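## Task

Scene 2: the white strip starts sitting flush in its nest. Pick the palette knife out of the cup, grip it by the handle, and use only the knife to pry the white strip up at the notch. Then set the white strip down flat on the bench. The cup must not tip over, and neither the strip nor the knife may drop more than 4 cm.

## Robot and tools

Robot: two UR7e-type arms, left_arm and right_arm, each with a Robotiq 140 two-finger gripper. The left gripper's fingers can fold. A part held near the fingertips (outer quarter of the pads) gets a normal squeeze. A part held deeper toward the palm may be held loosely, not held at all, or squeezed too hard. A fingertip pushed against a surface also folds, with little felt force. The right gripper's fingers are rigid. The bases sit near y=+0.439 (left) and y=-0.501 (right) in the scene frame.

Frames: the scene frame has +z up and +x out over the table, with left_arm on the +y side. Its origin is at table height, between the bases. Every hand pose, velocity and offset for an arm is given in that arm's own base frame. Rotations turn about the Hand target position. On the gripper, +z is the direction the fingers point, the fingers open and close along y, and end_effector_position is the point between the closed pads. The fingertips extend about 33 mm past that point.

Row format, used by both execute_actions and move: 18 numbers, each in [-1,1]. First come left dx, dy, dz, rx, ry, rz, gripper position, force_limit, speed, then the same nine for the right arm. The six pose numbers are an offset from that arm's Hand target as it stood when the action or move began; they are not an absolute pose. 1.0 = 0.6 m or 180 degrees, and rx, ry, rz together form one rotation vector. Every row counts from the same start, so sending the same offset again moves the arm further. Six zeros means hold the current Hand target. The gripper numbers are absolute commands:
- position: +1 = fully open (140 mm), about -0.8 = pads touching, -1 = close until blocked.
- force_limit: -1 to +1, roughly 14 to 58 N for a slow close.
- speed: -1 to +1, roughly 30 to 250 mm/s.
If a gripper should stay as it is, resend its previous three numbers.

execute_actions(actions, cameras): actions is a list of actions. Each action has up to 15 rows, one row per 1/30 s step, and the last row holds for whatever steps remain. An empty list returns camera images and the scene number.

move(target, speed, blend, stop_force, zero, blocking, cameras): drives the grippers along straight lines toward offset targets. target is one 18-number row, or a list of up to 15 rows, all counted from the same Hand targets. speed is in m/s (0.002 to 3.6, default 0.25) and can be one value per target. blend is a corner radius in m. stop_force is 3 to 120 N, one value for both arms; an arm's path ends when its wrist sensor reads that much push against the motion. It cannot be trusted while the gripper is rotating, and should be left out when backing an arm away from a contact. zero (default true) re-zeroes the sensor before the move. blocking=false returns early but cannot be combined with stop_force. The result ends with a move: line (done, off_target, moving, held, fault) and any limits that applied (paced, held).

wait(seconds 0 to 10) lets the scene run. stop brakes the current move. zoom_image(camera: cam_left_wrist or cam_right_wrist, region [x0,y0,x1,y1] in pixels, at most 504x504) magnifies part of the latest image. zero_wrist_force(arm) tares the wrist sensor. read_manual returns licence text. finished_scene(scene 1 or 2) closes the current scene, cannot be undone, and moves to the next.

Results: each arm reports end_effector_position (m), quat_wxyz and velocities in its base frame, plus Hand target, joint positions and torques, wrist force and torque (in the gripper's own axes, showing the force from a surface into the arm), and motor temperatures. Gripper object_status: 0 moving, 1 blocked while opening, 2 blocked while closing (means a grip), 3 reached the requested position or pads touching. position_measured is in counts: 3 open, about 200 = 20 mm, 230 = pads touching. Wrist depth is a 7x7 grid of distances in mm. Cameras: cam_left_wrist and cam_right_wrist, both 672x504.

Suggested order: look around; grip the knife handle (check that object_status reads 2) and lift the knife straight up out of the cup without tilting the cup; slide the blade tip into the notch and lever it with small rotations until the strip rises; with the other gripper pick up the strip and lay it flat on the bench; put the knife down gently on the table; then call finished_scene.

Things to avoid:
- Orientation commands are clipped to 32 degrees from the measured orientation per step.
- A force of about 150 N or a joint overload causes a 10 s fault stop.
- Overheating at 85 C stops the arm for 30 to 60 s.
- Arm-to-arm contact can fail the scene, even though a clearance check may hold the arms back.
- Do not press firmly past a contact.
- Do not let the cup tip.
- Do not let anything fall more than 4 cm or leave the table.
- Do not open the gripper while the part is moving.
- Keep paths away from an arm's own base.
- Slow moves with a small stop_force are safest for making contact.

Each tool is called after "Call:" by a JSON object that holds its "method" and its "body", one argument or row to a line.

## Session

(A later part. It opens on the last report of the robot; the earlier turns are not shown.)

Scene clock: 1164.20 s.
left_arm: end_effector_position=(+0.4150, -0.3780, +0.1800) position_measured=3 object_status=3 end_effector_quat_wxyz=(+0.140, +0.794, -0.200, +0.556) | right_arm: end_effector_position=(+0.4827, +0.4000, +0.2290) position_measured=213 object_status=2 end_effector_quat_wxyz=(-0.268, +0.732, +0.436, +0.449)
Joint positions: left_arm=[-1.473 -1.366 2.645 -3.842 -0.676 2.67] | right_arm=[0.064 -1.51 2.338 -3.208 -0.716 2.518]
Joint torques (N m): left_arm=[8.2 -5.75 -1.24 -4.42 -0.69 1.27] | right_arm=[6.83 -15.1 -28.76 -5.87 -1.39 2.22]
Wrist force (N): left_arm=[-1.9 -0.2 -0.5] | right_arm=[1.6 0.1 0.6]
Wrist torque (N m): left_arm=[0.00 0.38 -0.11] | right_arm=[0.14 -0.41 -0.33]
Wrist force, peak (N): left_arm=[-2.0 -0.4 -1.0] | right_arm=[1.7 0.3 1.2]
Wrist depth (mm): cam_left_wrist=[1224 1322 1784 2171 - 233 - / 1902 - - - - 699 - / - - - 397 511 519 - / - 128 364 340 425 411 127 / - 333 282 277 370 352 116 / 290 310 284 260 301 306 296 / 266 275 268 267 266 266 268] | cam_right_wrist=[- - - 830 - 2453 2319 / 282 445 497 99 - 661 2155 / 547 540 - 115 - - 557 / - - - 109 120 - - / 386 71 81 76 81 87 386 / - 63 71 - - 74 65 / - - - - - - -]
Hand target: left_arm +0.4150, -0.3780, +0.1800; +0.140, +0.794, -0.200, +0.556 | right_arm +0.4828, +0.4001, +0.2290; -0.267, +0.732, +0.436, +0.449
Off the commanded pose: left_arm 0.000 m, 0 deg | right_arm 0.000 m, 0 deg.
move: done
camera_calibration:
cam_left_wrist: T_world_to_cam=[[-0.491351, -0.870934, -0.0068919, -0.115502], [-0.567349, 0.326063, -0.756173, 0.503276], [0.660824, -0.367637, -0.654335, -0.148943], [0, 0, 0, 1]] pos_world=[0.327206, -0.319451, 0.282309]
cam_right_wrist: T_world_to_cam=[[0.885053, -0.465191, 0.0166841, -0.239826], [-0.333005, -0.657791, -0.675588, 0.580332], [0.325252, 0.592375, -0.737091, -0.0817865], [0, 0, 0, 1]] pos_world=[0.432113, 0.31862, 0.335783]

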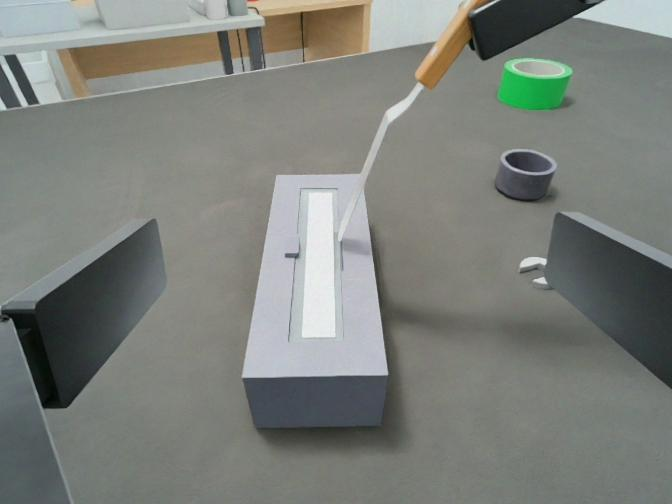

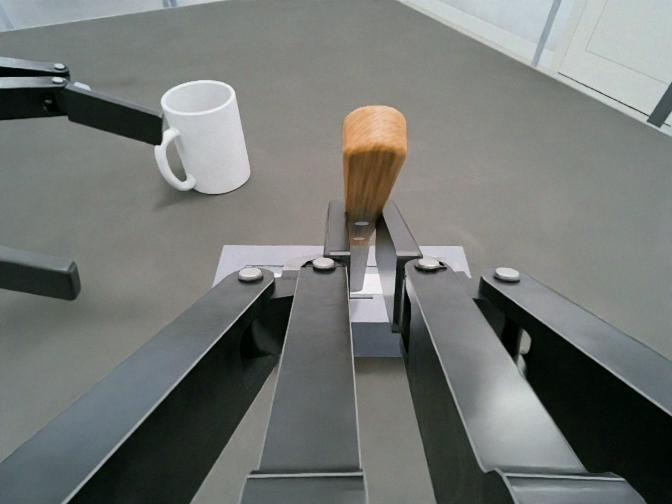

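Call:
{"method": "zoom_image", "body": {
  "camera": "cam_left_wrist",
  "region": [320, 220, 368, 280]
}}

Scaled by 8.400 from the camera's 672x504 image, which has a finer 960x720 frame.

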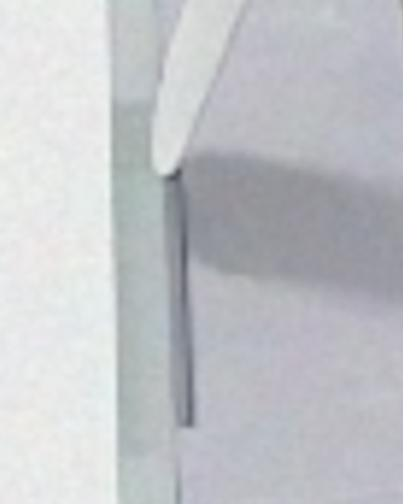

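Call:
{"method": "move", "body": {
  "target": [0,0,0,0,0,0,1,-0.1,0,0.0217,0.0402,0.024,-0.0489,0.0264,0,-0.98,1,-1],
  "speed": 0.06,
  "cameras": ["cam_left_wrist"]
}}

Call:
{"method": "zoom_image", "body": {
  "camera": "cam_left_wrist",
  "region": [310, 200, 382, 290]
}}

Scene clock: 1201.97 s.
left_arm: end_effector_position=(+0.4150, -0.3780, +0.1800) position_measured=3 object_status=3 end_effector_quat_wxyz=(+0.140, +0.794, -0.200, +0.556) | right_arm: end_effector_position=(+0.4958, +0.4242, +0.2434) position_measured=213 object_status=2 end_effector_quat_wxyz=(-0.228, +0.769, +0.458, +0.384) end_effector_velocity=(+0.000, +0.000, -0.001) end_effector_angular_velocity=(-0.001, +0.004, +0.000)
Joint positions: left_arm=[-1.473 -1.366 2.645 -3.842 -0.676 2.67] | right_arm=[0.184 -1.552 2.151 -2.867 -0.9 2.503]
Joint velocities: left_arm=[within noise] | right_arm=[0.001 0.001 -0.001 0.005 -0.001 0.001]
Joint torques (N m): left_arm=[7.96 -5.68 -1.84 -4.44 -0.61 1.25] | right_arm=[6.15 -17.67 -33.35 -0.29 -1.49 -1.97]
Wrist force (N): left_arm=[-1.7 -0.3 -1.1] | right_arm=[1.3 0.3 0.6]
Wrist torque (N m): left_arm=[-0.03 0.34 -0.11] | right_arm=[0.13 -0.29 -0.13]
Wrist force, peak (N): left_arm=[-2.0 -0.1 -1.0] | right_arm=[1.8 0.2 1.0]
Wrist depth (mm): cam_left_wrist=[1224 1322 1950 2422 224 - - / 1856 - - - - 687 - / 524 545 - 533 529 - 567 / - 137 389 340 427 411 128 / - 333 344 265 - 352 116 / 289 306 306 261 306 311 295 / 274 266 265 260 266 258 280] | cam_right_wrist=[- - - - - - 2134 / 261 419 - 539 585 533 - / 513 503 485 115 458 473 - / 423 428 366 109 112 430 - / 201 71 81 76 81 87 71 / - 63 71 - - 74 65 / - - - - - - -]
Hand target: left_arm +0.4150, -0.3780, +0.1800; +0.140, +0.794, -0.200, +0.556 | right_arm +0.4958, +0.4242, +0.2434; -0.228, +0.769, +0.458, +0.384
Off the commanded pose: left_arm 0.000 m, 0 deg | right_arm 0.000 m, 0 deg.
move: done
camera_calibration:
cam_left_wrist: T_world_to_cam=[[-0.491351, -0.870934, -0.0068919, -0.115502], [-0.567349, 0.326063, -0.756173, 0.503276], [0.660824, -0.367637, -0.654335, -0.148943], [0, 0, 0, 1]] pos_world=[0.327206, -0.319451, 0.282309]
Images, in order (width x height): cam_left_wrist 672x504.

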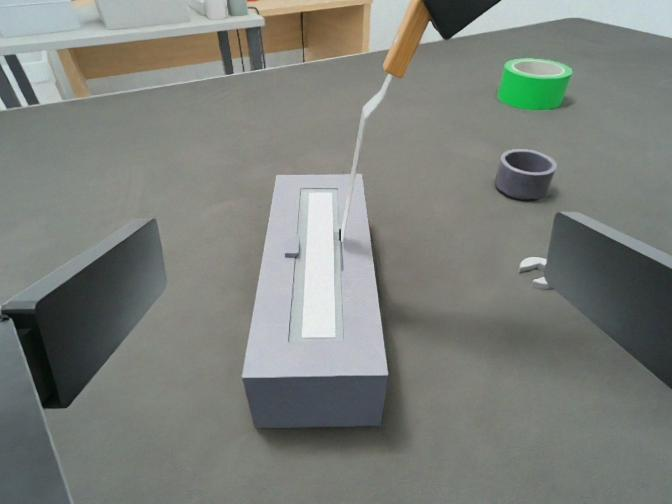

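Scaled by 5.600 from the camera's 672x504 image, which has a finer 960x720 frame.

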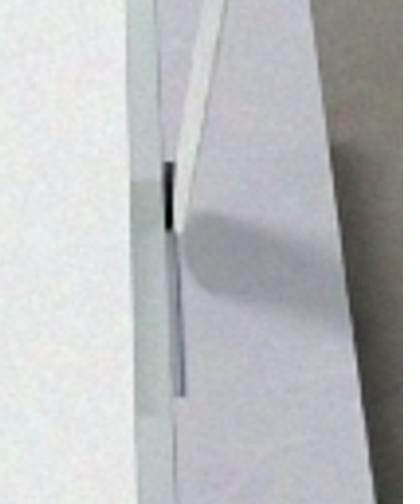

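Call:
{"method": "move", "body": {
  "target": [
    [0,0,0,0,0,0,1,-0.1,0,0.00024,0.00044,-0.02,0,0,0,-0.98,1,-1],
    [0,0,0,0,0,0,1,-0.1,0,0.00107,0.00198,-0.04,0,0,0,-0.98,1,-1]
  ],
  "speed": 0.012,
  "stop_force": 3,
  "cameras": ["cam_left_wrist"]
}}

Call:
{"method": "zoom_image", "body": {
  "camera": "cam_left_wrist",
  "region": [310, 200, 382, 290]
}}

Scene clock: 1213.47 s.
left_arm: end_effector_position=(+0.4150, -0.3780, +0.1800) position_measured=3 object_status=3 end_effector_quat_wxyz=(+0.140, +0.794, -0.200, +0.556) | right_arm: end_effector_position=(+0.4961, +0.4248, +0.2266) position_measured=213 object_status=2 end_effector_quat_wxyz=(-0.228, +0.769, +0.458, +0.384)
Joint positions: left_arm=[-1.473 -1.366 2.645 -3.842 -0.676 2.67] | right_arm=[0.185 -1.523 2.173 -2.919 -0.902 2.504]
Joint torques (N m): left_arm=[8.01 -5.94 -1.77 -4.44 -0.6 1.18] | right_arm=[-7.06 -30.37 -30.22 -0.07 0.63 -1.73]
Wrist force (N): left_arm=[-2.0 -0.3 -0.9] | right_arm=[3.4 0.0 -1.0]
Wrist torque (N m): left_arm=[-0.03 0.40 -0.11] | right_arm=[0.08 -0.30 -0.30]
Wrist force, peak (N): left_arm=[-2.0 -0.4 -1.0] | right_arm=[7.5 0.1 -5.1]
Wrist depth (mm): cam_left_wrist=[1180 1285 1917 2348 226 - - / 2092 - - - - 689 - / 478 495 557 - 511 - - / 442 137 409 348 447 150 127 / - 147 296 277 358 364 116 / - 306 289 261 295 298 295 / 268 267 268 268 278 268 267] | cam_right_wrist=[628 559 426 - 631 - 1994 / 244 414 451 531 556 551 532 / - 460 461 127 439 466 - / 406 420 400 109 101 - 418 / 378 71 81 76 81 87 71 / - 63 71 - - 74 65 / - - - - - - -]
Hand target: left_arm +0.4150, -0.3780, +0.1800; +0.140, +0.794, -0.200, +0.556 | right_arm +0.4961, +0.4248, +0.2266; -0.228, +0.769, +0.458, +0.384 (not the last commanded pose)
Off the commanded pose: left_arm 0.000 m, 0 deg | right_arm 0.007 m, 0 deg.
move: contact (right_arm); path passed 1 of 2 targets
camera_calibration:
cam_left_wrist: T_world_to_cam=[[-0.491351, -0.870934, -0.0068919, -0.115502], [-0.567349, 0.326063, -0.756173, 0.503276], [0.660824, -0.367637, -0.654335, -0.148943], [0, 0, 0, 1]] pos_world=[0.327206, -0.319451, 0.282309]
Images, in order (width x height): cam_left_wrist 672x504.

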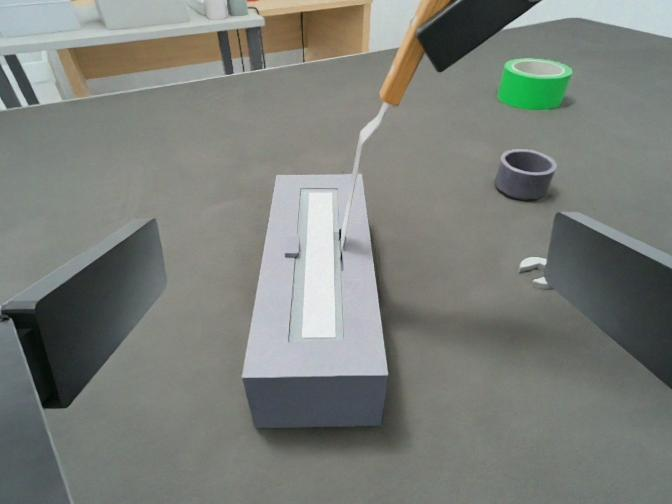

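Scaled by 5.600 from the camera's 672x504 image, which has a finer 960x720 frame.

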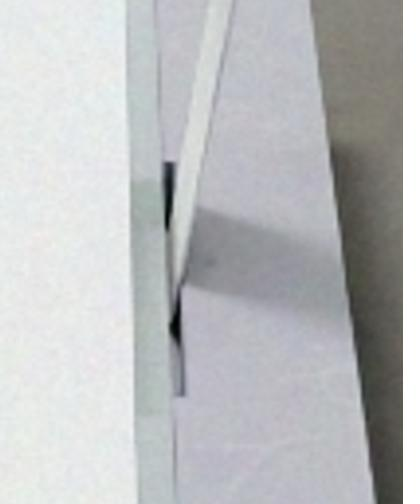

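Call:
{"method": "zoom_image", "body": {
  "camera": "cam_left_wrist",
  "region": [325, 225, 361, 275]
}}

Scaled by 10.080 from the camera's 672x504 image, which has a finer 960x720 frame.

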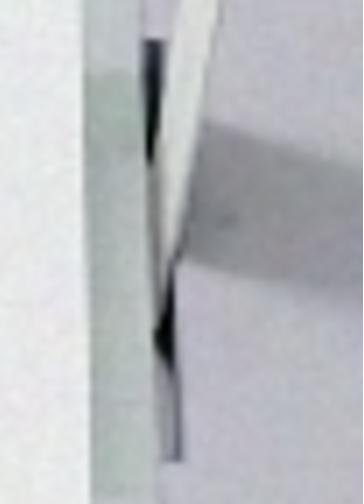

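Call:
{"method": "move", "body": {
  "target": [
    [0,0,0,0,0,0,1,-0.1,0,-0.0115,-0.02127,-0.01017,0.02444,-0.01322,0,-0.98,1,-1],
    [0,0,0,0,0,0,1,-0.1,0,-0.02213,-0.04092,-0.02267,0.04889,-0.02644,0,-0.98,1,-1],
    [0,0,0,0,0,0,1,-0.1,0,-0.03225,-0.05962,-0.03717,0.0733,-0.0397,0,-0.98,1,-1]
  ],
  "speed": 0.03,
  "blend": 0.002,
  "cameras": ["cam_left_wrist"]
}}

Call:
{"method": "zoom_image", "body": {
  "camera": "cam_left_wrist",
  "region": [290, 200, 390, 290]
}}

Scene clock: 1258.77 s.
left_arm: end_effector_position=(+0.4150, -0.3780, +0.1800) position_measured=3 object_status=3 end_effector_quat_wxyz=(+0.140, +0.794, -0.200, +0.556) | right_arm: end_effector_position=(+0.4768, +0.3891, +0.2043) position_measured=213 object_status=2 end_effector_quat_wxyz=(-0.286, +0.712, +0.424, +0.481)
Joint positions: left_arm=[-1.473 -1.366 2.645 -3.842 -0.676 2.67] | right_arm=[0.006 -1.393 2.426 -3.478 -0.622 2.545]
Joint torques (N m): left_arm=[8.34 -5.61 -1.74 -4.32 -0.57 1.17] | right_arm=[-8.3 -17.44 -6.9 -5.55 4.15 2.2]
Wrist force (N): left_arm=[-1.9 -0.3 -0.7] | right_arm=[1.5 0.4 1.1]
Wrist torque (N m): left_arm=[-0.02 0.39 -0.12] | right_arm=[0.18 -0.38 -0.33]
Wrist force, peak (N): left_arm=[-2.0 -0.2 -1.0] | right_arm=[3.9 0.1 -1.1]
Wrist depth (mm): cam_left_wrist=[1198 1293 1826 2397 4109 234 219 / 2212 683 - 673 - 665 - / - - - 399 502 515 - / - 139 341 330 - 150 134 / - 337 288 275 - 344 116 / 105 305 290 261 - 304 307 / 268 267 272 276 272 267 -] | cam_right_wrist=[285 - - - - 2425 2177 / 274 299 508 - - - 2319 / - 499 509 127 - - 553 / - 442 447 109 119 443 456 / - 71 81 76 81 87 361 / - 63 71 - - 74 65 / - - - - - - -]
Hand target: left_arm +0.4150, -0.3780, +0.1800; +0.140, +0.794, -0.200, +0.556 | right_arm +0.4768, +0.3890, +0.2043; -0.286, +0.712, +0.424, +0.481
Off the commanded pose: left_arm 0.000 m, 0 deg | right_arm 0.000 m, 0 deg.
move: done
camera_calibration:
cam_left_wrist: T_world_to_cam=[[-0.491351, -0.870934, -0.0068919, -0.115502], [-0.567349, 0.326063, -0.756173, 0.503276], [0.660824, -0.367637, -0.654335, -0.148943], [0, 0, 0, 1]] pos_world=[0.327206, -0.319451, 0.282309]
Images, in order (width x height): cam_left_wrist 672x504.

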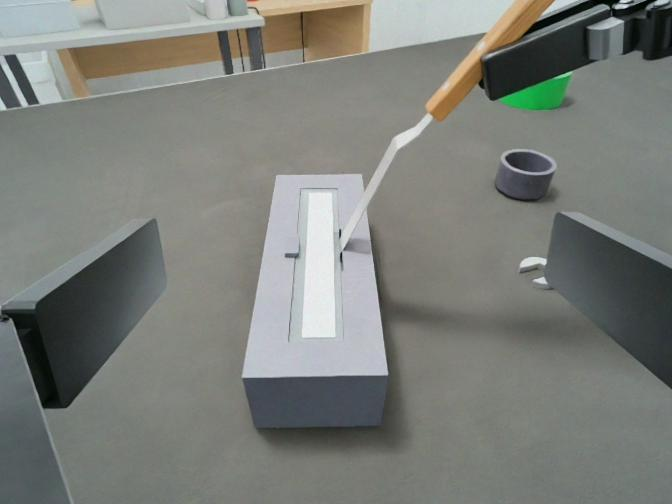

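Scaled by 5.040 from the camera's 672x504 image, which has a finer 960x720 frame.

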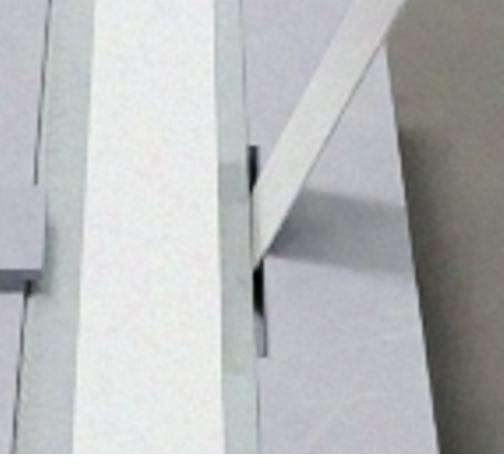

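Call:
{"method": "move", "body": {
  "target": [
    [0,0,0,0,0,0,1,-0.1,0,-0.00948,-0.01753,-0.01633,0.02444,-0.01322,0,-0.98,1,-1],
    [0,0,0,0,0,0,1,-0.1,0,-0.01821,-0.03366,-0.0345,0.04889,-0.02644,0,-0.98,1,-1]
  ],
  "speed": 0.03,
  "blend": 0.002,
  "cameras": ["cam_left_wrist"]
}}

Call:
{"method": "zoom_image", "body": {
  "camera": "cam_left_wrist",
  "region": [290, 200, 390, 290]
}}

Scene clock: 1273.73 s.
left_arm: end_effector_position=(+0.4150, -0.3780, +0.1800) position_measured=3 object_status=3 end_effector_quat_wxyz=(+0.140, +0.794, -0.200, +0.556) | right_arm: end_effector_position=(+0.4658, +0.3689, +0.1836) position_measured=213 object_status=2 end_effector_quat_wxyz=(-0.322, +0.668, +0.397, +0.541)
Joint positions: left_arm=[-1.473 -1.366 2.645 -3.842 -0.676 2.67] | right_arm=[-0.102 -1.122 2.497 -4.014 -0.444 2.681]
Joint torques (N m): left_arm=[7.83 -6.09 -1.82 -4.3 -0.64 1.18] | right_arm=[-8.37 -19.39 -12.75 -5.28 3.73 2.19]
Wrist force (N): left_arm=[-1.6 -0.2 -1.0] | right_arm=[1.3 0.3 0.4]
Wrist torque (N m): left_arm=[0.01 0.32 -0.12] | right_arm=[0.24 -0.44 -0.33]
Wrist force, peak (N): left_arm=[-1.9 -0.3 -1.1] | right_arm=[1.9 0.3 1.1]
Wrist depth (mm): cam_left_wrist=[1362 1322 2001 2529 2372 - 255 / 1812 - - - - 252 241 / 516 - - - - 523 487 / 447 128 334 325 - 391 127 / - 332 334 276 343 344 116 / 290 307 259 258 305 298 297 / 274 264 267 267 268 268 -] | cam_right_wrist=[2177 2771 - - - 2398 2223 / 319 310 - - - 3048 2270 / 197 598 502 116 - - 2177 / 457 482 368 109 103 454 531 / 375 71 81 76 81 87 356 / - 63 71 - - 74 65 / - - - - - - -]
Hand target: left_arm +0.4150, -0.3780, +0.1800; +0.140, +0.794, -0.200, +0.556 | right_arm +0.4658, +0.3688, +0.1836; -0.322, +0.667, +0.397, +0.541
Off the commanded pose: left_arm 0.000 m, 0 deg | right_arm 0.000 m, 0 deg.
move: done
camera_calibration:
cam_left_wrist: T_world_to_cam=[[-0.491351, -0.870934, -0.0068919, -0.115502], [-0.567349, 0.326063, -0.756173, 0.503276], [0.660824, -0.367637, -0.654335, -0.148943], [0, 0, 0, 1]] pos_world=[0.327206, -0.319451, 0.282309]
Images, in order (width x height): cam_left_wrist 672x504.

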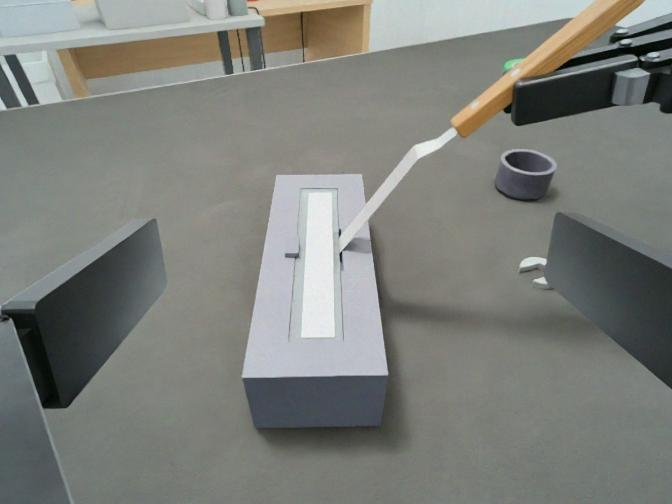

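Scaled by 5.040 from the camera's 672x504 image, which has a finer 960x720 frame.

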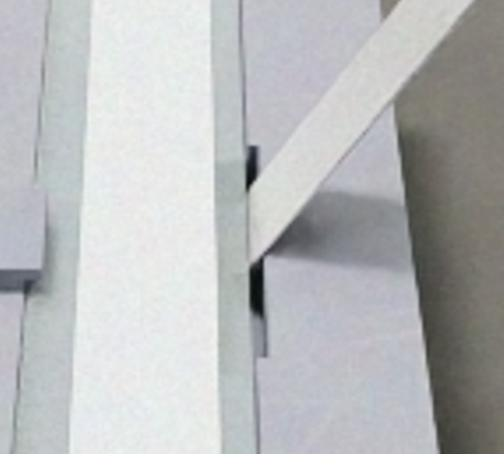

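Call:
{"method": "move", "body": {
  "target": [0,0,0,0,0,0,1,-0.1,0,-0.00706,-0.01305,-0.01967,0.02444,-0.01322,0,-0.98,1,-1],
  "speed": 0.03,
  "cameras": ["cam_left_wrist"]
}}

Call:
{"method": "zoom_image", "body": {
  "camera": "cam_left_wrist",
  "region": [290, 200, 390, 290]
}}

Scene clock: 1298.23 s.
left_arm: end_effector_position=(+0.4150, -0.3780, +0.1800) position_measured=3 object_status=3 end_effector_quat_wxyz=(+0.140, +0.794, -0.200, +0.556) | right_arm: end_effector_position=(+0.4616, +0.3610, +0.1718) position_measured=213 object_status=2 end_effector_quat_wxyz=(-0.339, +0.643, +0.383, +0.570)
Joint positions: left_arm=[-1.473 -1.366 2.645 -3.842 -0.676 2.67] | right_arm=[-0.143 -0.946 2.474 -4.332 -0.374 2.826]
Joint torques (N m): left_arm=[7.5 -6.2 -2.76 -4.26 -0.58 1.15] | right_arm=[-8.68 -24.1 -12.75 -4.51 3.49 2.37]
Wrist force (N): left_arm=[-1.9 -0.2 -0.9] | right_arm=[1.4 0.1 0.8]
Wrist torque (N m): left_arm=[0.00 0.38 -0.12] | right_arm=[0.18 -0.47 -0.34]
Wrist force, peak (N): left_arm=[-1.9 -0.3 -1.2] | right_arm=[1.9 0.4 0.3]
Wrist depth (mm): cam_left_wrist=[1230 1278 1934 2372 3540 2557 247 / 2018 - - - - 259 253 / - - 493 - - - 483 / - 137 425 316 - 149 134 / - 126 344 279 - 342 116 / - 293 286 260 304 305 296 / 268 267 266 267 266 266 267] | cam_right_wrist=[- - - - - 2845 2134 / 304 328 - 99 - 2667 2246 / 199 - 515 116 - 2701 2223 / 506 - 531 109 100 474 487 / 376 71 81 76 81 87 400 / - 63 71 - - 74 65 / - - - - - - -]
Hand target: left_arm +0.4150, -0.3780, +0.1800; +0.140, +0.794, -0.200, +0.556 | right_arm +0.4616, +0.3610, +0.1718; -0.339, +0.643, +0.383, +0.570
Off the commanded pose: left_arm 0.000 m, 0 deg | right_arm 0.000 m, 0 deg.
move: done
camera_calibration:
cam_left_wrist: T_world_to_cam=[[-0.491351, -0.870934, -0.0068919, -0.115502], [-0.567349, 0.326063, -0.756173, 0.503276], [0.660824, -0.367637, -0.654335, -0.148943], [0, 0, 0, 1]] pos_world=[0.327206, -0.319451, 0.282309]
Images, in order (width x height): cam_left_wrist 672x504.

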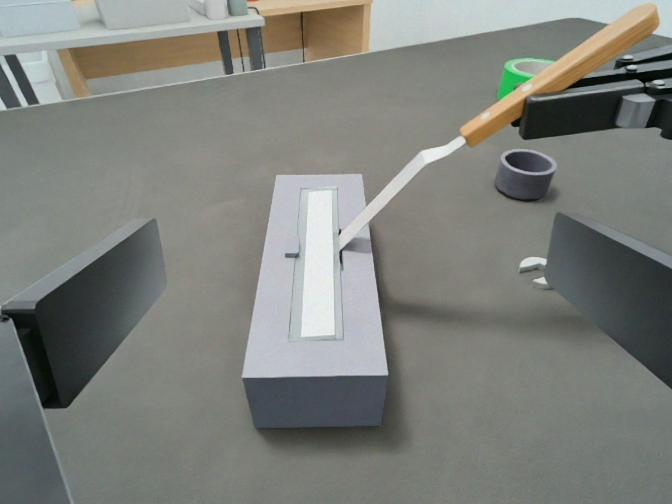

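Scaled by 5.040 from the camera's 672x504 image, which has a finer 960x720 frame.

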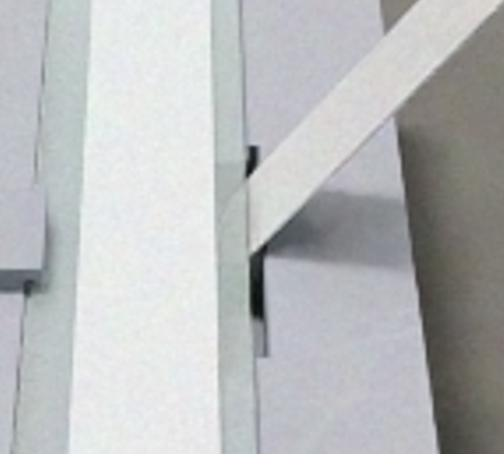

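Call:
{"method": "move", "body": {
  "target": [
    [0,0,0,0,0,0,1,-0.1,0,-0.0019,-0.00352,-0.001,0.00978,-0.00529,0,-0.98,1,-1],
    [0,0,0,0,0,0,1,-0.1,0,-0.00516,-0.00953,-0.0008,0.02444,-0.01322,0,-0.98,1,-1]
  ],
  "speed": 0.02,
  "blend": 0.001,
  "cameras": ["cam_left_wrist"]
}}

Call:
{"method": "zoom_image", "body": {
  "camera": "cam_left_wrist",
  "region": [250, 160, 420, 350]
}}

Scene clock: 1310.07 s.
left_arm: end_effector_position=(+0.4150, -0.3780, +0.1800) position_measured=3 object_status=3 end_effector_quat_wxyz=(+0.140, +0.794, -0.200, +0.556) | right_arm: end_effector_position=(+0.4585, +0.3553, +0.1713) position_measured=213 object_status=2 end_effector_quat_wxyz=(-0.356, +0.618, +0.368, +0.597)
Joint positions: left_arm=[-1.473 -1.366 2.645 -3.842 -0.676 2.67] | right_arm=[-0.17 -0.826 2.414 -4.625 -0.329 3.043]
Joint torques (N m): left_arm=[7.68 -6.25 -2.17 -4.17 -0.54 1.13] | right_arm=[-8.31 -25.88 -10.04 -3.75 2.87 2.42]
Wrist force (N): left_arm=[-1.8 -0.2 -0.9] | right_arm=[1.4 0.6 0.8]
Wrist torque (N m): left_arm=[0.00 0.36 -0.12] | right_arm=[0.29 -0.47 -0.35]
Wrist force, peak (N): left_arm=[-2.1 -0.3 -1.0] | right_arm=[1.9 0.4 0.8]
Wrist depth (mm): cam_left_wrist=[1205 1293 1871 2278 2707 955 - / 1692 - - - - 263 256 / 517 535 498 - 517 - 587 / 448 136 332 339 - 149 127 / - 136 334 266 356 345 116 / 288 310 271 261 304 305 298 / 275 267 266 267 267 261 267] | cam_right_wrist=[2540 - - 3185 - 2736 2177 / 317 330 - 99 - 2845 2246 / 206 - 514 115 - 2345 2270 / - - 529 109 104 535 527 / 400 71 81 76 81 87 407 / - 63 71 - - 74 65 / - - - - - - -]
Hand target: left_arm +0.4150, -0.3780, +0.1800; +0.140, +0.794, -0.200, +0.556 | right_arm +0.4585, +0.3553, +0.1713; -0.356, +0.618, +0.368, +0.597
Off the commanded pose: left_arm 0.000 m, 0 deg | right_arm 0.000 m, 0 deg.
move: done
camera_calibration:
cam_left_wrist: T_world_to_cam=[[-0.491351, -0.870934, -0.0068919, -0.115502], [-0.567349, 0.326063, -0.756173, 0.503276], [0.660824, -0.367637, -0.654335, -0.148943], [0, 0, 0, 1]] pos_world=[0.327206, -0.319451, 0.282309]
Images, in order (width x height): cam_left_wrist 672x504.

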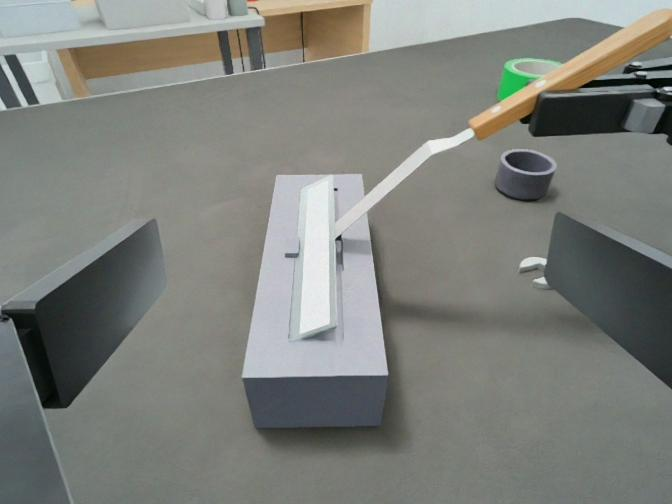

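Scaled by 2.653 from the camera's 672x504 image, which has a finer 960x720 frame.

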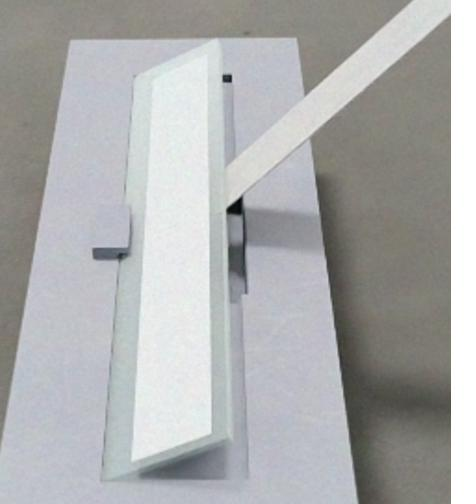

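Call:
{"method": "move", "body": {
  "target": [
    [0,0,0,0,0,0,1,-0.1,0,0.00635,0.01173,0.00417,0,0,0,-0.98,1,-1],
    [0,0,0,0,0,0,1,-0.1,0,0.01238,0.02288,0.00917,0,0,0,-0.98,1,-1]
  ],
  "speed": 0.015,
  "stop_force": 7,
  "cameras": ["cam_left_wrist"]
}}

Call:
{"method": "zoom_image", "body": {
  "camera": "cam_left_wrist",
  "region": [250, 160, 420, 350]
}}

Scene clock: 1337.37 s.
left_arm: end_effector_position=(+0.4150, -0.3780, +0.1800) position_measured=3 object_status=3 end_effector_quat_wxyz=(+0.140, +0.794, -0.200, +0.556) | right_arm: end_effector_position=(+0.4659, +0.3690, +0.1768) position_measured=213 object_status=2 end_effector_quat_wxyz=(-0.356, +0.618, +0.368, +0.597)
Joint positions: left_arm=[-1.473 -1.366 2.645 -3.842 -0.676 2.67] | right_arm=[-0.121 -0.844 2.383 -4.59 -0.378 3.057]
Joint torques (N m): left_arm=[7.16 -6 -2.3 -4.16 -0.54 1.08] | right_arm=[7.19 -41.77 -12.74 1.6 -2.52 2.12]
Wrist force (N): left_arm=[-1.6 -0.2 -1.0] | right_arm=[1.3 0.3 -0.8]
Wrist torque (N m): left_arm=[-0.01 0.33 -0.12] | right_arm=[0.25 -0.77 -0.35]
Wrist force, peak (N): left_arm=[-2.0 -0.2 -1.0] | right_arm=[2.0 0.0 0.7]
Wrist depth (mm): cam_left_wrist=[1217 1322 1886 2324 - 2234 242 / 1680 - - - - 257 249 / - 522 - 391 505 499 - / - 137 362 324 425 409 127 / - 334 332 277 354 342 116 / 289 306 269 263 304 298 - / 275 268 266 266 267 268 269] | cam_right_wrist=[- - - - 3387 2808 2294 / 316 2667 - - 3743 3617 2177 / 197 - - 117 - 2319 2270 / - - - 109 109 580 1160 / - 71 81 76 81 87 372 / - 63 71 - - 74 65 / - - - - - - -]
Hand target: left_arm +0.4150, -0.3780, +0.1800; +0.140, +0.794, -0.200, +0.556 | right_arm +0.4659, +0.3690, +0.1768; -0.356, +0.618, +0.368, +0.597
Off the commanded pose: left_arm 0.000 m, 0 deg | right_arm 0.000 m, 0 deg.
move: done
camera_calibration:
cam_left_wrist: T_world_to_cam=[[-0.491351, -0.870934, -0.0068919, -0.115502], [-0.567349, 0.326063, -0.756173, 0.503276], [0.660824, -0.367637, -0.654335, -0.148943], [0, 0, 0, 1]] pos_world=[0.327206, -0.319451, 0.282309]
Images, in order (width x height): cam_left_wrist 672x504.

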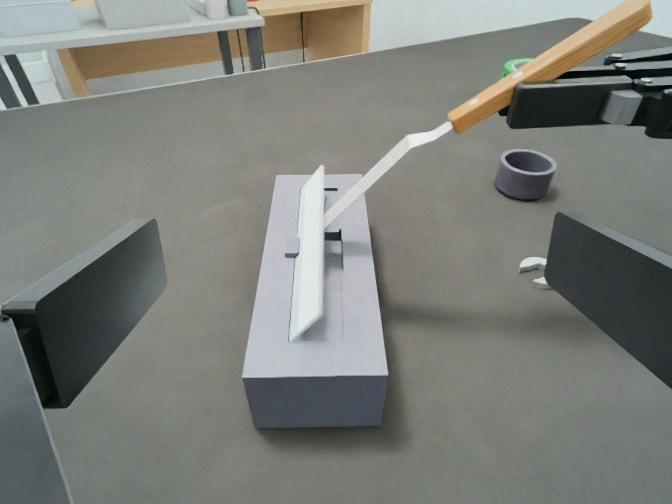

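Scaled by 2.653 from the camera's 672x504 image, which has a finer 960x720 frame.

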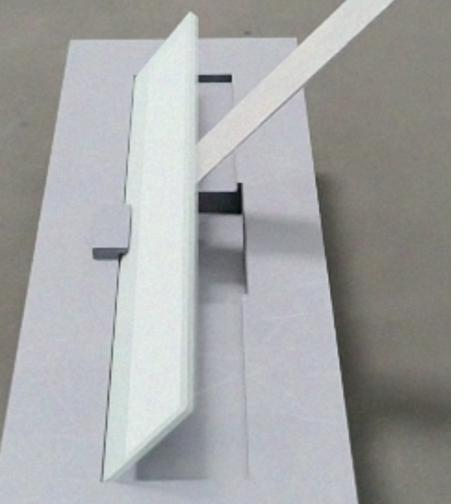

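Call:
{"method": "move", "body": {
  "target": [0,0,0,0,0,0,1,-0.1,0,0.00476,0.0088,0.005,0,0,0,-0.98,1,-1],
  "speed": 0.015,
  "stop_force": 7,
  "cameras": ["cam_left_wrist"]
}}

Call:
{"method": "zoom_image", "body": {
  "camera": "cam_left_wrist",
  "region": [250, 160, 420, 350]
}}

Scene clock: 1353.87 s.
left_arm: end_effector_position=(+0.4150, -0.3780, +0.1800) position_measured=3 object_status=3 end_effector_quat_wxyz=(+0.140, +0.794, -0.200, +0.556) | right_arm: end_effector_position=(+0.4688, +0.3743, +0.1798) position_measured=213 object_status=2 end_effector_quat_wxyz=(-0.356, +0.618, +0.368, +0.597)
Joint positions: left_arm=[-1.473 -1.366 2.645 -3.842 -0.676 2.67] | right_arm=[-0.103 -0.853 2.372 -4.574 -0.396 3.062]
Joint torques (N m): left_arm=[7.3 -6.61 -2.37 -4.12 -0.46 1.05] | right_arm=[6.66 -41.57 -13.04 1.58 -2.54 2.12]
Wrist force (N): left_arm=[-1.8 -0.2 -1.1] | right_arm=[1.6 0.0 0.7]
Wrist torque (N m): left_arm=[0.01 0.36 -0.11] | right_arm=[0.16 -0.50 -0.34]
Wrist force, peak (N): left_arm=[-1.9 -0.2 -1.2] | right_arm=[2.1 0.6 0.8]
Wrist depth (mm): cam_left_wrist=[1192 1338 2018 2397 992 - 262 / 1784 695 - - - 255 242 / - - - 319 - 490 - / - 136 344 339 450 412 133 / - 333 294 277 - 342 116 / 291 309 299 251 298 313 308 / 268 267 268 268 268 259 261] | cam_right_wrist=[- - - - - 2571 2246 / 313 2771 2701 - - 2134 2200 / 824 830 519 116 - 2371 2345 / - 603 504 109 109 610 606 / 418 71 81 76 81 87 447 / - 63 71 - - 74 65 / - - - - - - -]
Hand target: left_arm +0.4150, -0.3780, +0.1800; +0.140, +0.794, -0.200, +0.556 | right_arm +0.4688, +0.3743, +0.1798; -0.356, +0.618, +0.368, +0.597
Off the commanded pose: left_arm 0.000 m, 0 deg | right_arm 0.000 m, 0 deg.
move: done
camera_calibration:
cam_left_wrist: T_world_to_cam=[[-0.491351, -0.870934, -0.0068919, -0.115502], [-0.567349, 0.326063, -0.756173, 0.503276], [0.660824, -0.367637, -0.654335, -0.148943], [0, 0, 0, 1]] pos_world=[0.327206, -0.319451, 0.282309]
Images, in order (width x height): cam_left_wrist 672x504.

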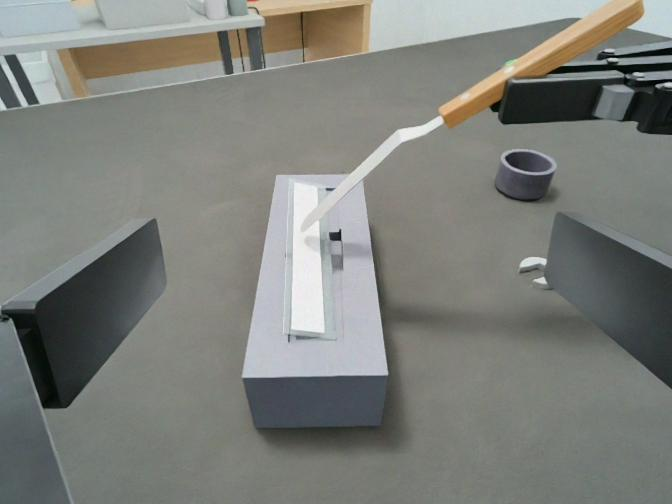

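Scaled by 2.653 from the camera's 672x504 image, which has a finer 960x720 frame.

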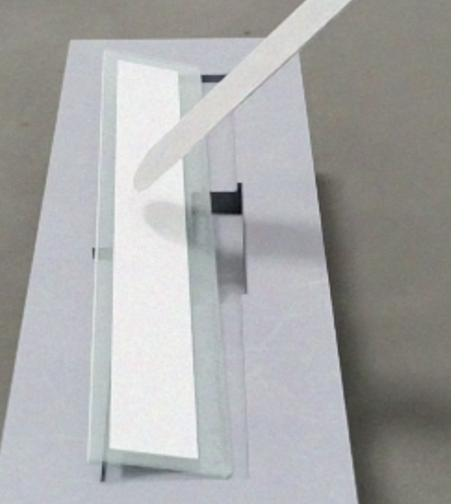

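Call:
{"method": "zoom_image", "body": {
  "camera": "cam_left_wrist",
  "region": [260, 280, 360, 360]
}}

Call:
{"method": "zoom_image", "body": {
  "camera": "cam_left_wrist",
  "region": [270, 170, 360, 270]
}}

Scaled by 5.040 from the camera's 672x504 image, which has a finer 960x720 frame.

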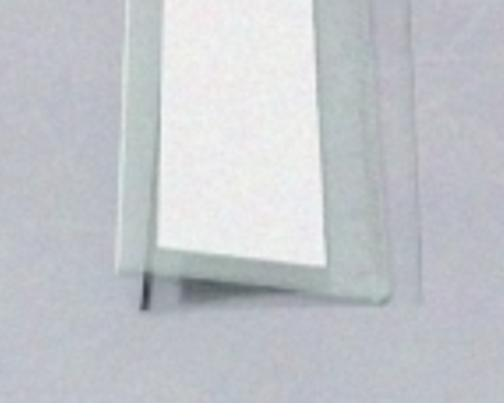

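Scaled by 5.040 from the camera's 672x504 image, which has a finer 960x720 frame.

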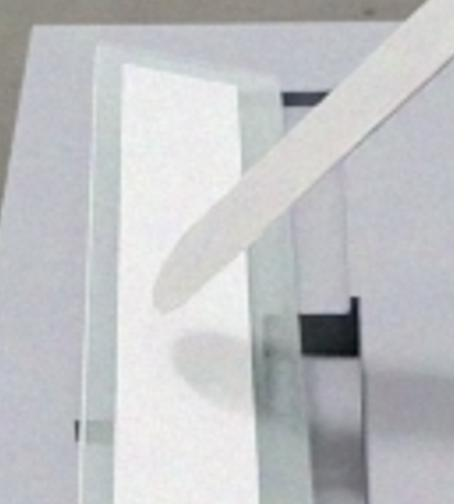

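Call:
{"method": "move", "body": {
  "target": [
    [0,0,0,0,0,0,1,-0.1,0,-0.00243,-0.00449,0.02,0,0,0,-0.98,1,-1],
    [0,0,0,0,0,0,1,-0.1,0,-0.02428,-0.04488,0.04417,0,0,0,-0.98,1,-1],
    [0,0,0,0,0,0,1,-0.1,0,0.02594,0.04796,0.11167,-0.1222,0.0661,0,-0.98,1,-1]
  ],
  "speed": [0.03,0.08,0.1],
  "blend": 0.005,
  "cameras": ["cam_left_wrist"]
}}

Call:
{"method": "zoom_image", "body": {
  "camera": "cam_left_wrist",
  "region": [250, 160, 390, 350]
}}

Scene clock: 1448.87 s.
left_arm: end_effector_position=(+0.4150, -0.3780, +0.1800) position_measured=3 object_status=3 end_effector_quat_wxyz=(+0.140, +0.794, -0.200, +0.556) | right_arm: end_effector_position=(+0.4843, +0.4031, +0.2468) position_measured=213 object_status=2 end_effector_quat_wxyz=(-0.267, +0.732, +0.436, +0.450)
Joint positions: left_arm=[-1.473 -1.366 2.645 -3.842 -0.676 2.67] | right_arm=[0.073 -1.543 2.31 -3.154 -0.722 2.526]
Joint torques (N m): left_arm=[7.33 -6.32 -3.11 -4.2 -0.42 1.04] | right_arm=[6.89 -28.52 -30.77 -0.57 -1.38 -2.07]
Wrist force (N): left_arm=[-1.8 -0.3 -0.9] | right_arm=[1.3 0.4 0.7]
Wrist torque (N m): left_arm=[-0.02 0.37 -0.11] | right_arm=[0.18 -0.33 -0.12]
Wrist force, peak (N): left_arm=[-2.1 -0.4 -1.0] | right_arm=[2.2 0.3 1.0]
Wrist depth (mm): cam_left_wrist=[1192 1300 1984 2474 - 975 - / 1174 - - - 708 663 - / 536 - - - - 486 - / 427 137 399 338 - 150 127 / - 332 343 280 - - 116 / 288 305 295 277 295 308 308 / 272 268 266 267 268 262 257] | cam_right_wrist=[- - - - - 2510 2246 / 288 296 - - - - 2246 / - - - 127 574 - 557 / - 493 - 109 113 491 509 / 384 71 81 76 81 87 397 / - 63 71 - - 74 65 / - - - - - - -]
Hand target: left_arm +0.4150, -0.3780, +0.1800; +0.140, +0.794, -0.200, +0.556 | right_arm +0.4844, +0.4031, +0.2468; -0.267, +0.732, +0.436, +0.450
Off the commanded pose: left_arm 0.000 m, 0 deg | right_arm 0.000 m, 0 deg.
move: done
camera_calibration:
cam_left_wrist: T_world_to_cam=[[-0.491351, -0.870934, -0.0068919, -0.115502], [-0.567349, 0.326063, -0.756173, 0.503276], [0.660824, -0.367637, -0.654335, -0.148943], [0, 0, 0, 1]] pos_world=[0.327206, -0.319451, 0.282309]
Images, in order (width x height): cam_left_wrist 672x504.

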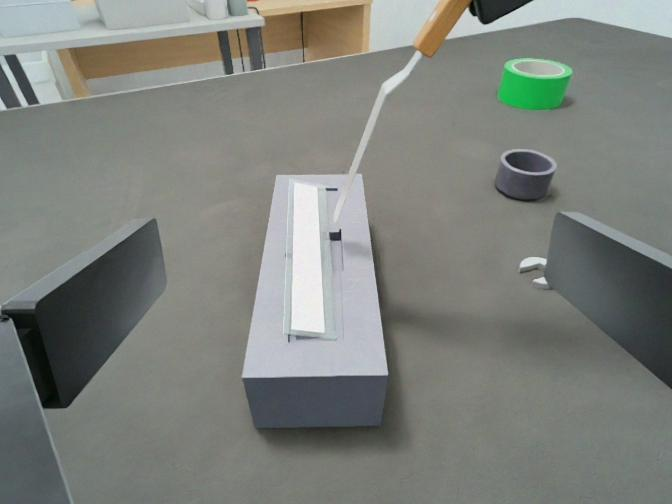

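Scaled by 2.653 from the camera's 672x504 image, which has a finer 960x720 frame.

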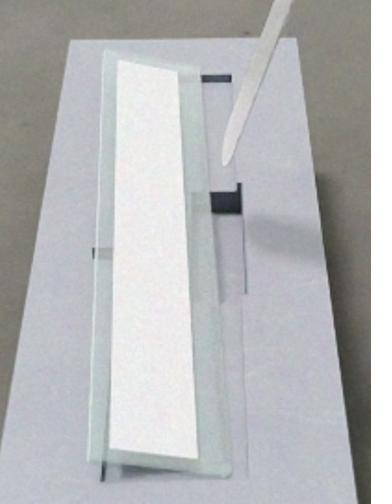

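Call:
{"method": "move", "body": {
  "target": [
    [0,0,0,0,0,0,1,-0.1,0,-0.00262,-0.00484,-0.025,0,0,0,-0.98,1,-1],
    [0,0,0,0,0,0,1,-0.1,0,-0.00262,-0.00484,-0.05167,0,0,0,-0.98,1,-1]
  ],
  "speed": 0.02,
  "stop_force": 3,
  "cameras": ["cam_left_wrist"]
}}

Call:
{"method": "zoom_image", "body": {
  "camera": "cam_left_wrist",
  "region": [280, 200, 380, 300]
}}

Scene clock: 1462.57 s.
left_arm: end_effector_position=(+0.4150, -0.3780, +0.1800) position_measured=3 object_status=3 end_effector_quat_wxyz=(+0.140, +0.794, -0.200, +0.556) | right_arm: end_effector_position=(+0.4828, +0.4002, +0.2158) position_measured=213 object_status=2 end_effector_quat_wxyz=(-0.267, +0.732, +0.436, +0.450)
Joint positions: left_arm=[-1.473 -1.366 2.645 -3.842 -0.676 2.67] | right_arm=[0.065 -1.477 2.352 -3.256 -0.716 2.518]
Joint torques (N m): left_arm=[6.74 -6.47 -3.27 -4.08 -0.39 0.96] | right_arm=[2.22 -16.4 -9.91 -5.91 3.91 2.13]
Wrist force (N): left_arm=[-1.8 -0.3 -1.0] | right_arm=[1.6 0.3 0.6]
Wrist torque (N m): left_arm=[-0.02 0.36 -0.12] | right_arm=[0.17 -0.39 -0.15]
Wrist force, peak (N): left_arm=[-2.0 -0.3 -0.9] | right_arm=[2.1 0.3 0.9]
Wrist depth (mm): cam_left_wrist=[1192 1315 2001 2171 - 229 210 / 1743 - - - - 702 - / - 539 514 538 519 505 525 / - 139 412 347 428 411 134 / - 333 343 276 358 - 116 / 291 303 289 261 306 284 - / 273 268 266 268 268 266 -] | cam_right_wrist=[- - 912 - - 2771 2200 / 272 428 460 - - - 2345 / 517 510 499 127 487 549 524 / 419 455 346 109 120 437 428 / 371 71 81 76 81 87 368 / - 63 71 - - 74 65 / - - - - - - -]
Hand target: left_arm +0.4150, -0.3780, +0.1800; +0.140, +0.794, -0.200, +0.556 | right_arm +0.4828, +0.4002, +0.2158; -0.267, +0.732, +0.436, +0.450
Off the commanded pose: left_arm 0.000 m, 0 deg | right_arm 0.000 m, 0 deg.
move: done
camera_calibration:
cam_left_wrist: T_world_to_cam=[[-0.491351, -0.870934, -0.0068919, -0.115502], [-0.567349, 0.326063, -0.756173, 0.503276], [0.660824, -0.367637, -0.654335, -0.148943], [0, 0, 0, 1]] pos_world=[0.327206, -0.319451, 0.282309]
Images, in order (width x height): cam_left_wrist 672x504.

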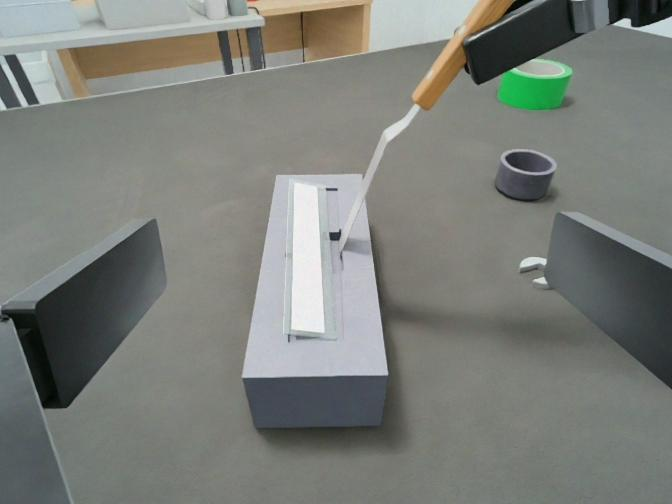

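Scaled by 5.040 from the camera's 672x504 image, which has a finer 960x720 frame.

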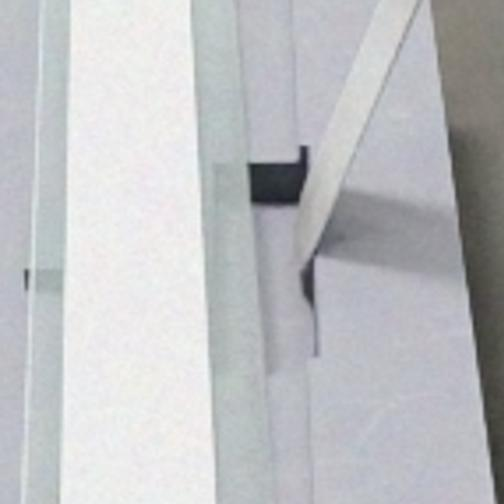

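Call:
{"method": "move", "body": {
  "target": [
    [0,0,0,0,0,0,1,-0.1,0,0.00103,0.0019,0.00117,0,0,0,-0.98,1,-1],
    [0,0,0,0,0,0,1,-0.1,0,0.01031,0.01907,0.00167,0,0,0,-0.98,1,-1]
  ],
  "speed": 0.015,
  "stop_force": 4,
  "cameras": ["cam_left_wrist"]
}}

Call:
{"method": "zoom_image", "body": {
  "camera": "cam_left_wrist",
  "region": [250, 160, 390, 350]
}}

Scene clock: 1481.40 s.
left_arm: end_effector_position=(+0.4150, -0.3780, +0.1800) position_measured=3 object_status=3 end_effector_quat_wxyz=(+0.140, +0.794, -0.200, +0.556) | right_arm: end_effector_position=(+0.4890, +0.4116, +0.2168) position_measured=213 object_status=2 end_effector_quat_wxyz=(-0.267, +0.732, +0.436, +0.450)
Joint positions: left_arm=[-1.473 -1.366 2.645 -3.842 -0.676 2.67] | right_arm=[0.095 -1.449 2.321 -3.275 -0.738 2.549]
Joint torques (N m): left_arm=[6.65 -7 -2.98 -4.01 -0.38 0.99] | right_arm=[7 -17.99 -28.29 -5.96 -1.46 2.18]
Wrist force (N): left_arm=[-1.9 -0.3 -1.0] | right_arm=[1.4 0.0 0.9]
Wrist torque (N m): left_arm=[-0.02 0.38 -0.11] | right_arm=[0.10 -0.39 -0.33]
Wrist force, peak (N): left_arm=[-2.0 -0.2 -1.1] | right_arm=[1.6 0.8 1.0]
Wrist depth (mm): cam_left_wrist=[1230 1315 2001 2234 231 229 205 / 1826 - 745 - - 663 - / - - - - 525 497 - / - 137 397 327 - 395 127 / - 333 332 276 350 352 116 / - 305 288 261 306 309 296 / 274 268 271 267 268 266 267] | cam_right_wrist=[- 916 - 940 - 2453 2223 / 265 275 456 - 643 - 2425 / 497 - 483 116 - - - / - - - 109 354 431 - / - - 81 76 81 87 361 / - 63 71 - - 74 65 / - - - - - - -]
Hand target: left_arm +0.4150, -0.3780, +0.1800; +0.140, +0.794, -0.200, +0.556 | right_arm +0.4890, +0.4116, +0.2168; -0.267, +0.732, +0.436, +0.450
Off the commanded pose: left_arm 0.000 m, 0 deg | right_arm 0.000 m, 0 deg.
move: done
camera_calibration:
cam_left_wrist: T_world_to_cam=[[-0.491351, -0.870934, -0.0068919, -0.115502], [-0.567349, 0.326063, -0.756173, 0.503276], [0.660824, -0.367637, -0.654335, -0.148943], [0, 0, 0, 1]] pos_world=[0.327206, -0.319451, 0.282309]
Images, in order (width x height): cam_left_wrist 672x504.

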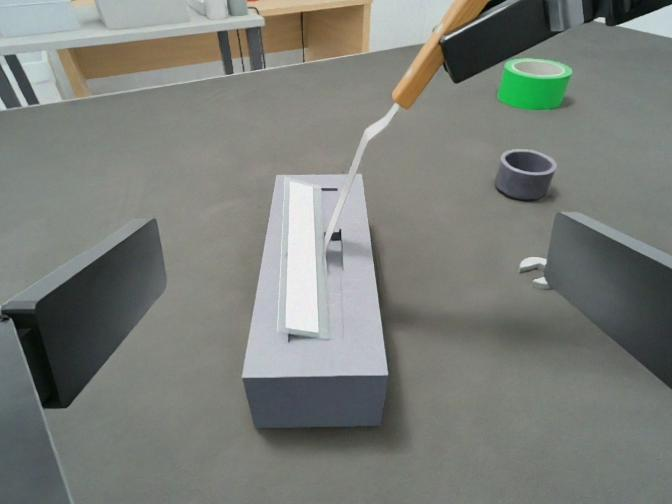

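Scaled by 2.653 from the camera's 672x504 image, which has a finer 960x720 frame.

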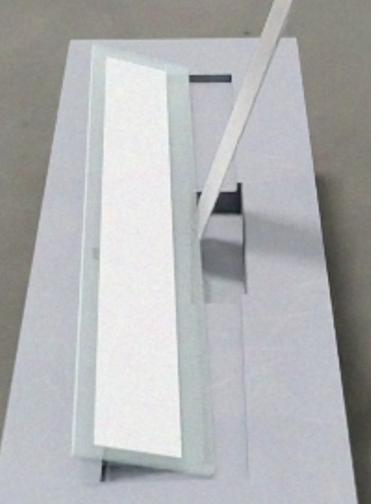

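Call:
{"method": "move", "body": {
  "target": [0,0,0,0,0,0,1,-0.1,0,0.00714,0.0132,0.0025,0,0,0,-0.98,1,-1],
  "speed": 0.015,
  "stop_force": 4,
  "cameras": ["cam_left_wrist"]
}}

Call:
{"method": "zoom_image", "body": {
  "camera": "cam_left_wrist",
  "region": [250, 160, 390, 350]
}}

Scene clock: 1514.47 s.
left_arm: end_effector_position=(+0.4150, -0.3780, +0.1800) position_measured=3 object_status=3 end_effector_quat_wxyz=(+0.140, +0.794, -0.200, +0.556) | right_arm: end_effector_position=(+0.4932, +0.4194, +0.2183) position_measured=213 object_status=2 end_effector_quat_wxyz=(-0.267, +0.732, +0.436, +0.450)
Joint positions: left_arm=[-1.473 -1.366 2.645 -3.842 -0.676 2.67] | right_arm=[0.114 -1.433 2.299 -3.284 -0.753 2.568]
Joint torques (N m): left_arm=[7.13 -6.49 -3.48 -4.04 -0.3 0.95] | right_arm=[-2.92 -26.94 -17.82 -4.63 0.82 -0.01]
Wrist force (N): left_arm=[-1.7 -0.4 -0.9] | right_arm=[1.0 0.1 -4.1]
Wrist torque (N m): left_arm=[-0.05 0.33 -0.12] | right_arm=[0.13 -0.91 -0.32]
Wrist force, peak (N): left_arm=[-2.0 -0.1 -1.0] | right_arm=[1.4 0.5 -4.6]
Wrist depth (mm): cam_left_wrist=[1230 1257 1886 2501 231 228 - / 1565 - 717 - - 691 - / 494 - - - 556 503 501 / 446 136 356 333 397 412 134 / - 136 334 280 359 361 116 / - 307 289 261 316 297 297 / 268 268 266 266 260 267 275] | cam_right_wrist=[- - - - 875 3334 2177 / 264 280 - 100 697 - 2246 / 543 509 491 121 520 - 556 / - - 472 109 135 - 456 / - 71 81 76 81 87 71 / - 63 71 - - 74 65 / - - - - - - -]
Hand target: left_arm +0.4150, -0.3780, +0.1800; +0.140, +0.794, -0.200, +0.556 | right_arm +0.4932, +0.4194, +0.2183; -0.267, +0.732, +0.436, +0.450
Off the commanded pose: left_arm 0.000 m, 0 deg | right_arm 0.000 m, 0 deg.
move: contact (right_arm)
camera_calibration:
cam_left_wrist: T_world_to_cam=[[-0.491351, -0.870934, -0.0068919, -0.115502], [-0.567349, 0.326063, -0.756173, 0.503276], [0.660824, -0.367637, -0.654335, -0.148943], [0, 0, 0, 1]] pos_world=[0.327206, -0.319451, 0.282309]
Images, in order (width x height): cam_left_wrist 672x504.

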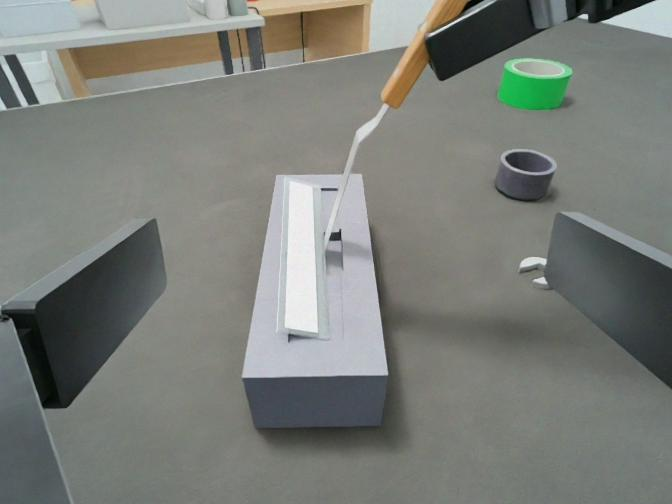

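Scaled by 2.653 from the camera's 672x504 image, which has a finer 960x720 frame.

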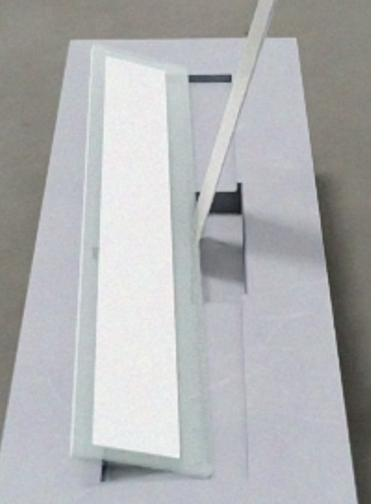

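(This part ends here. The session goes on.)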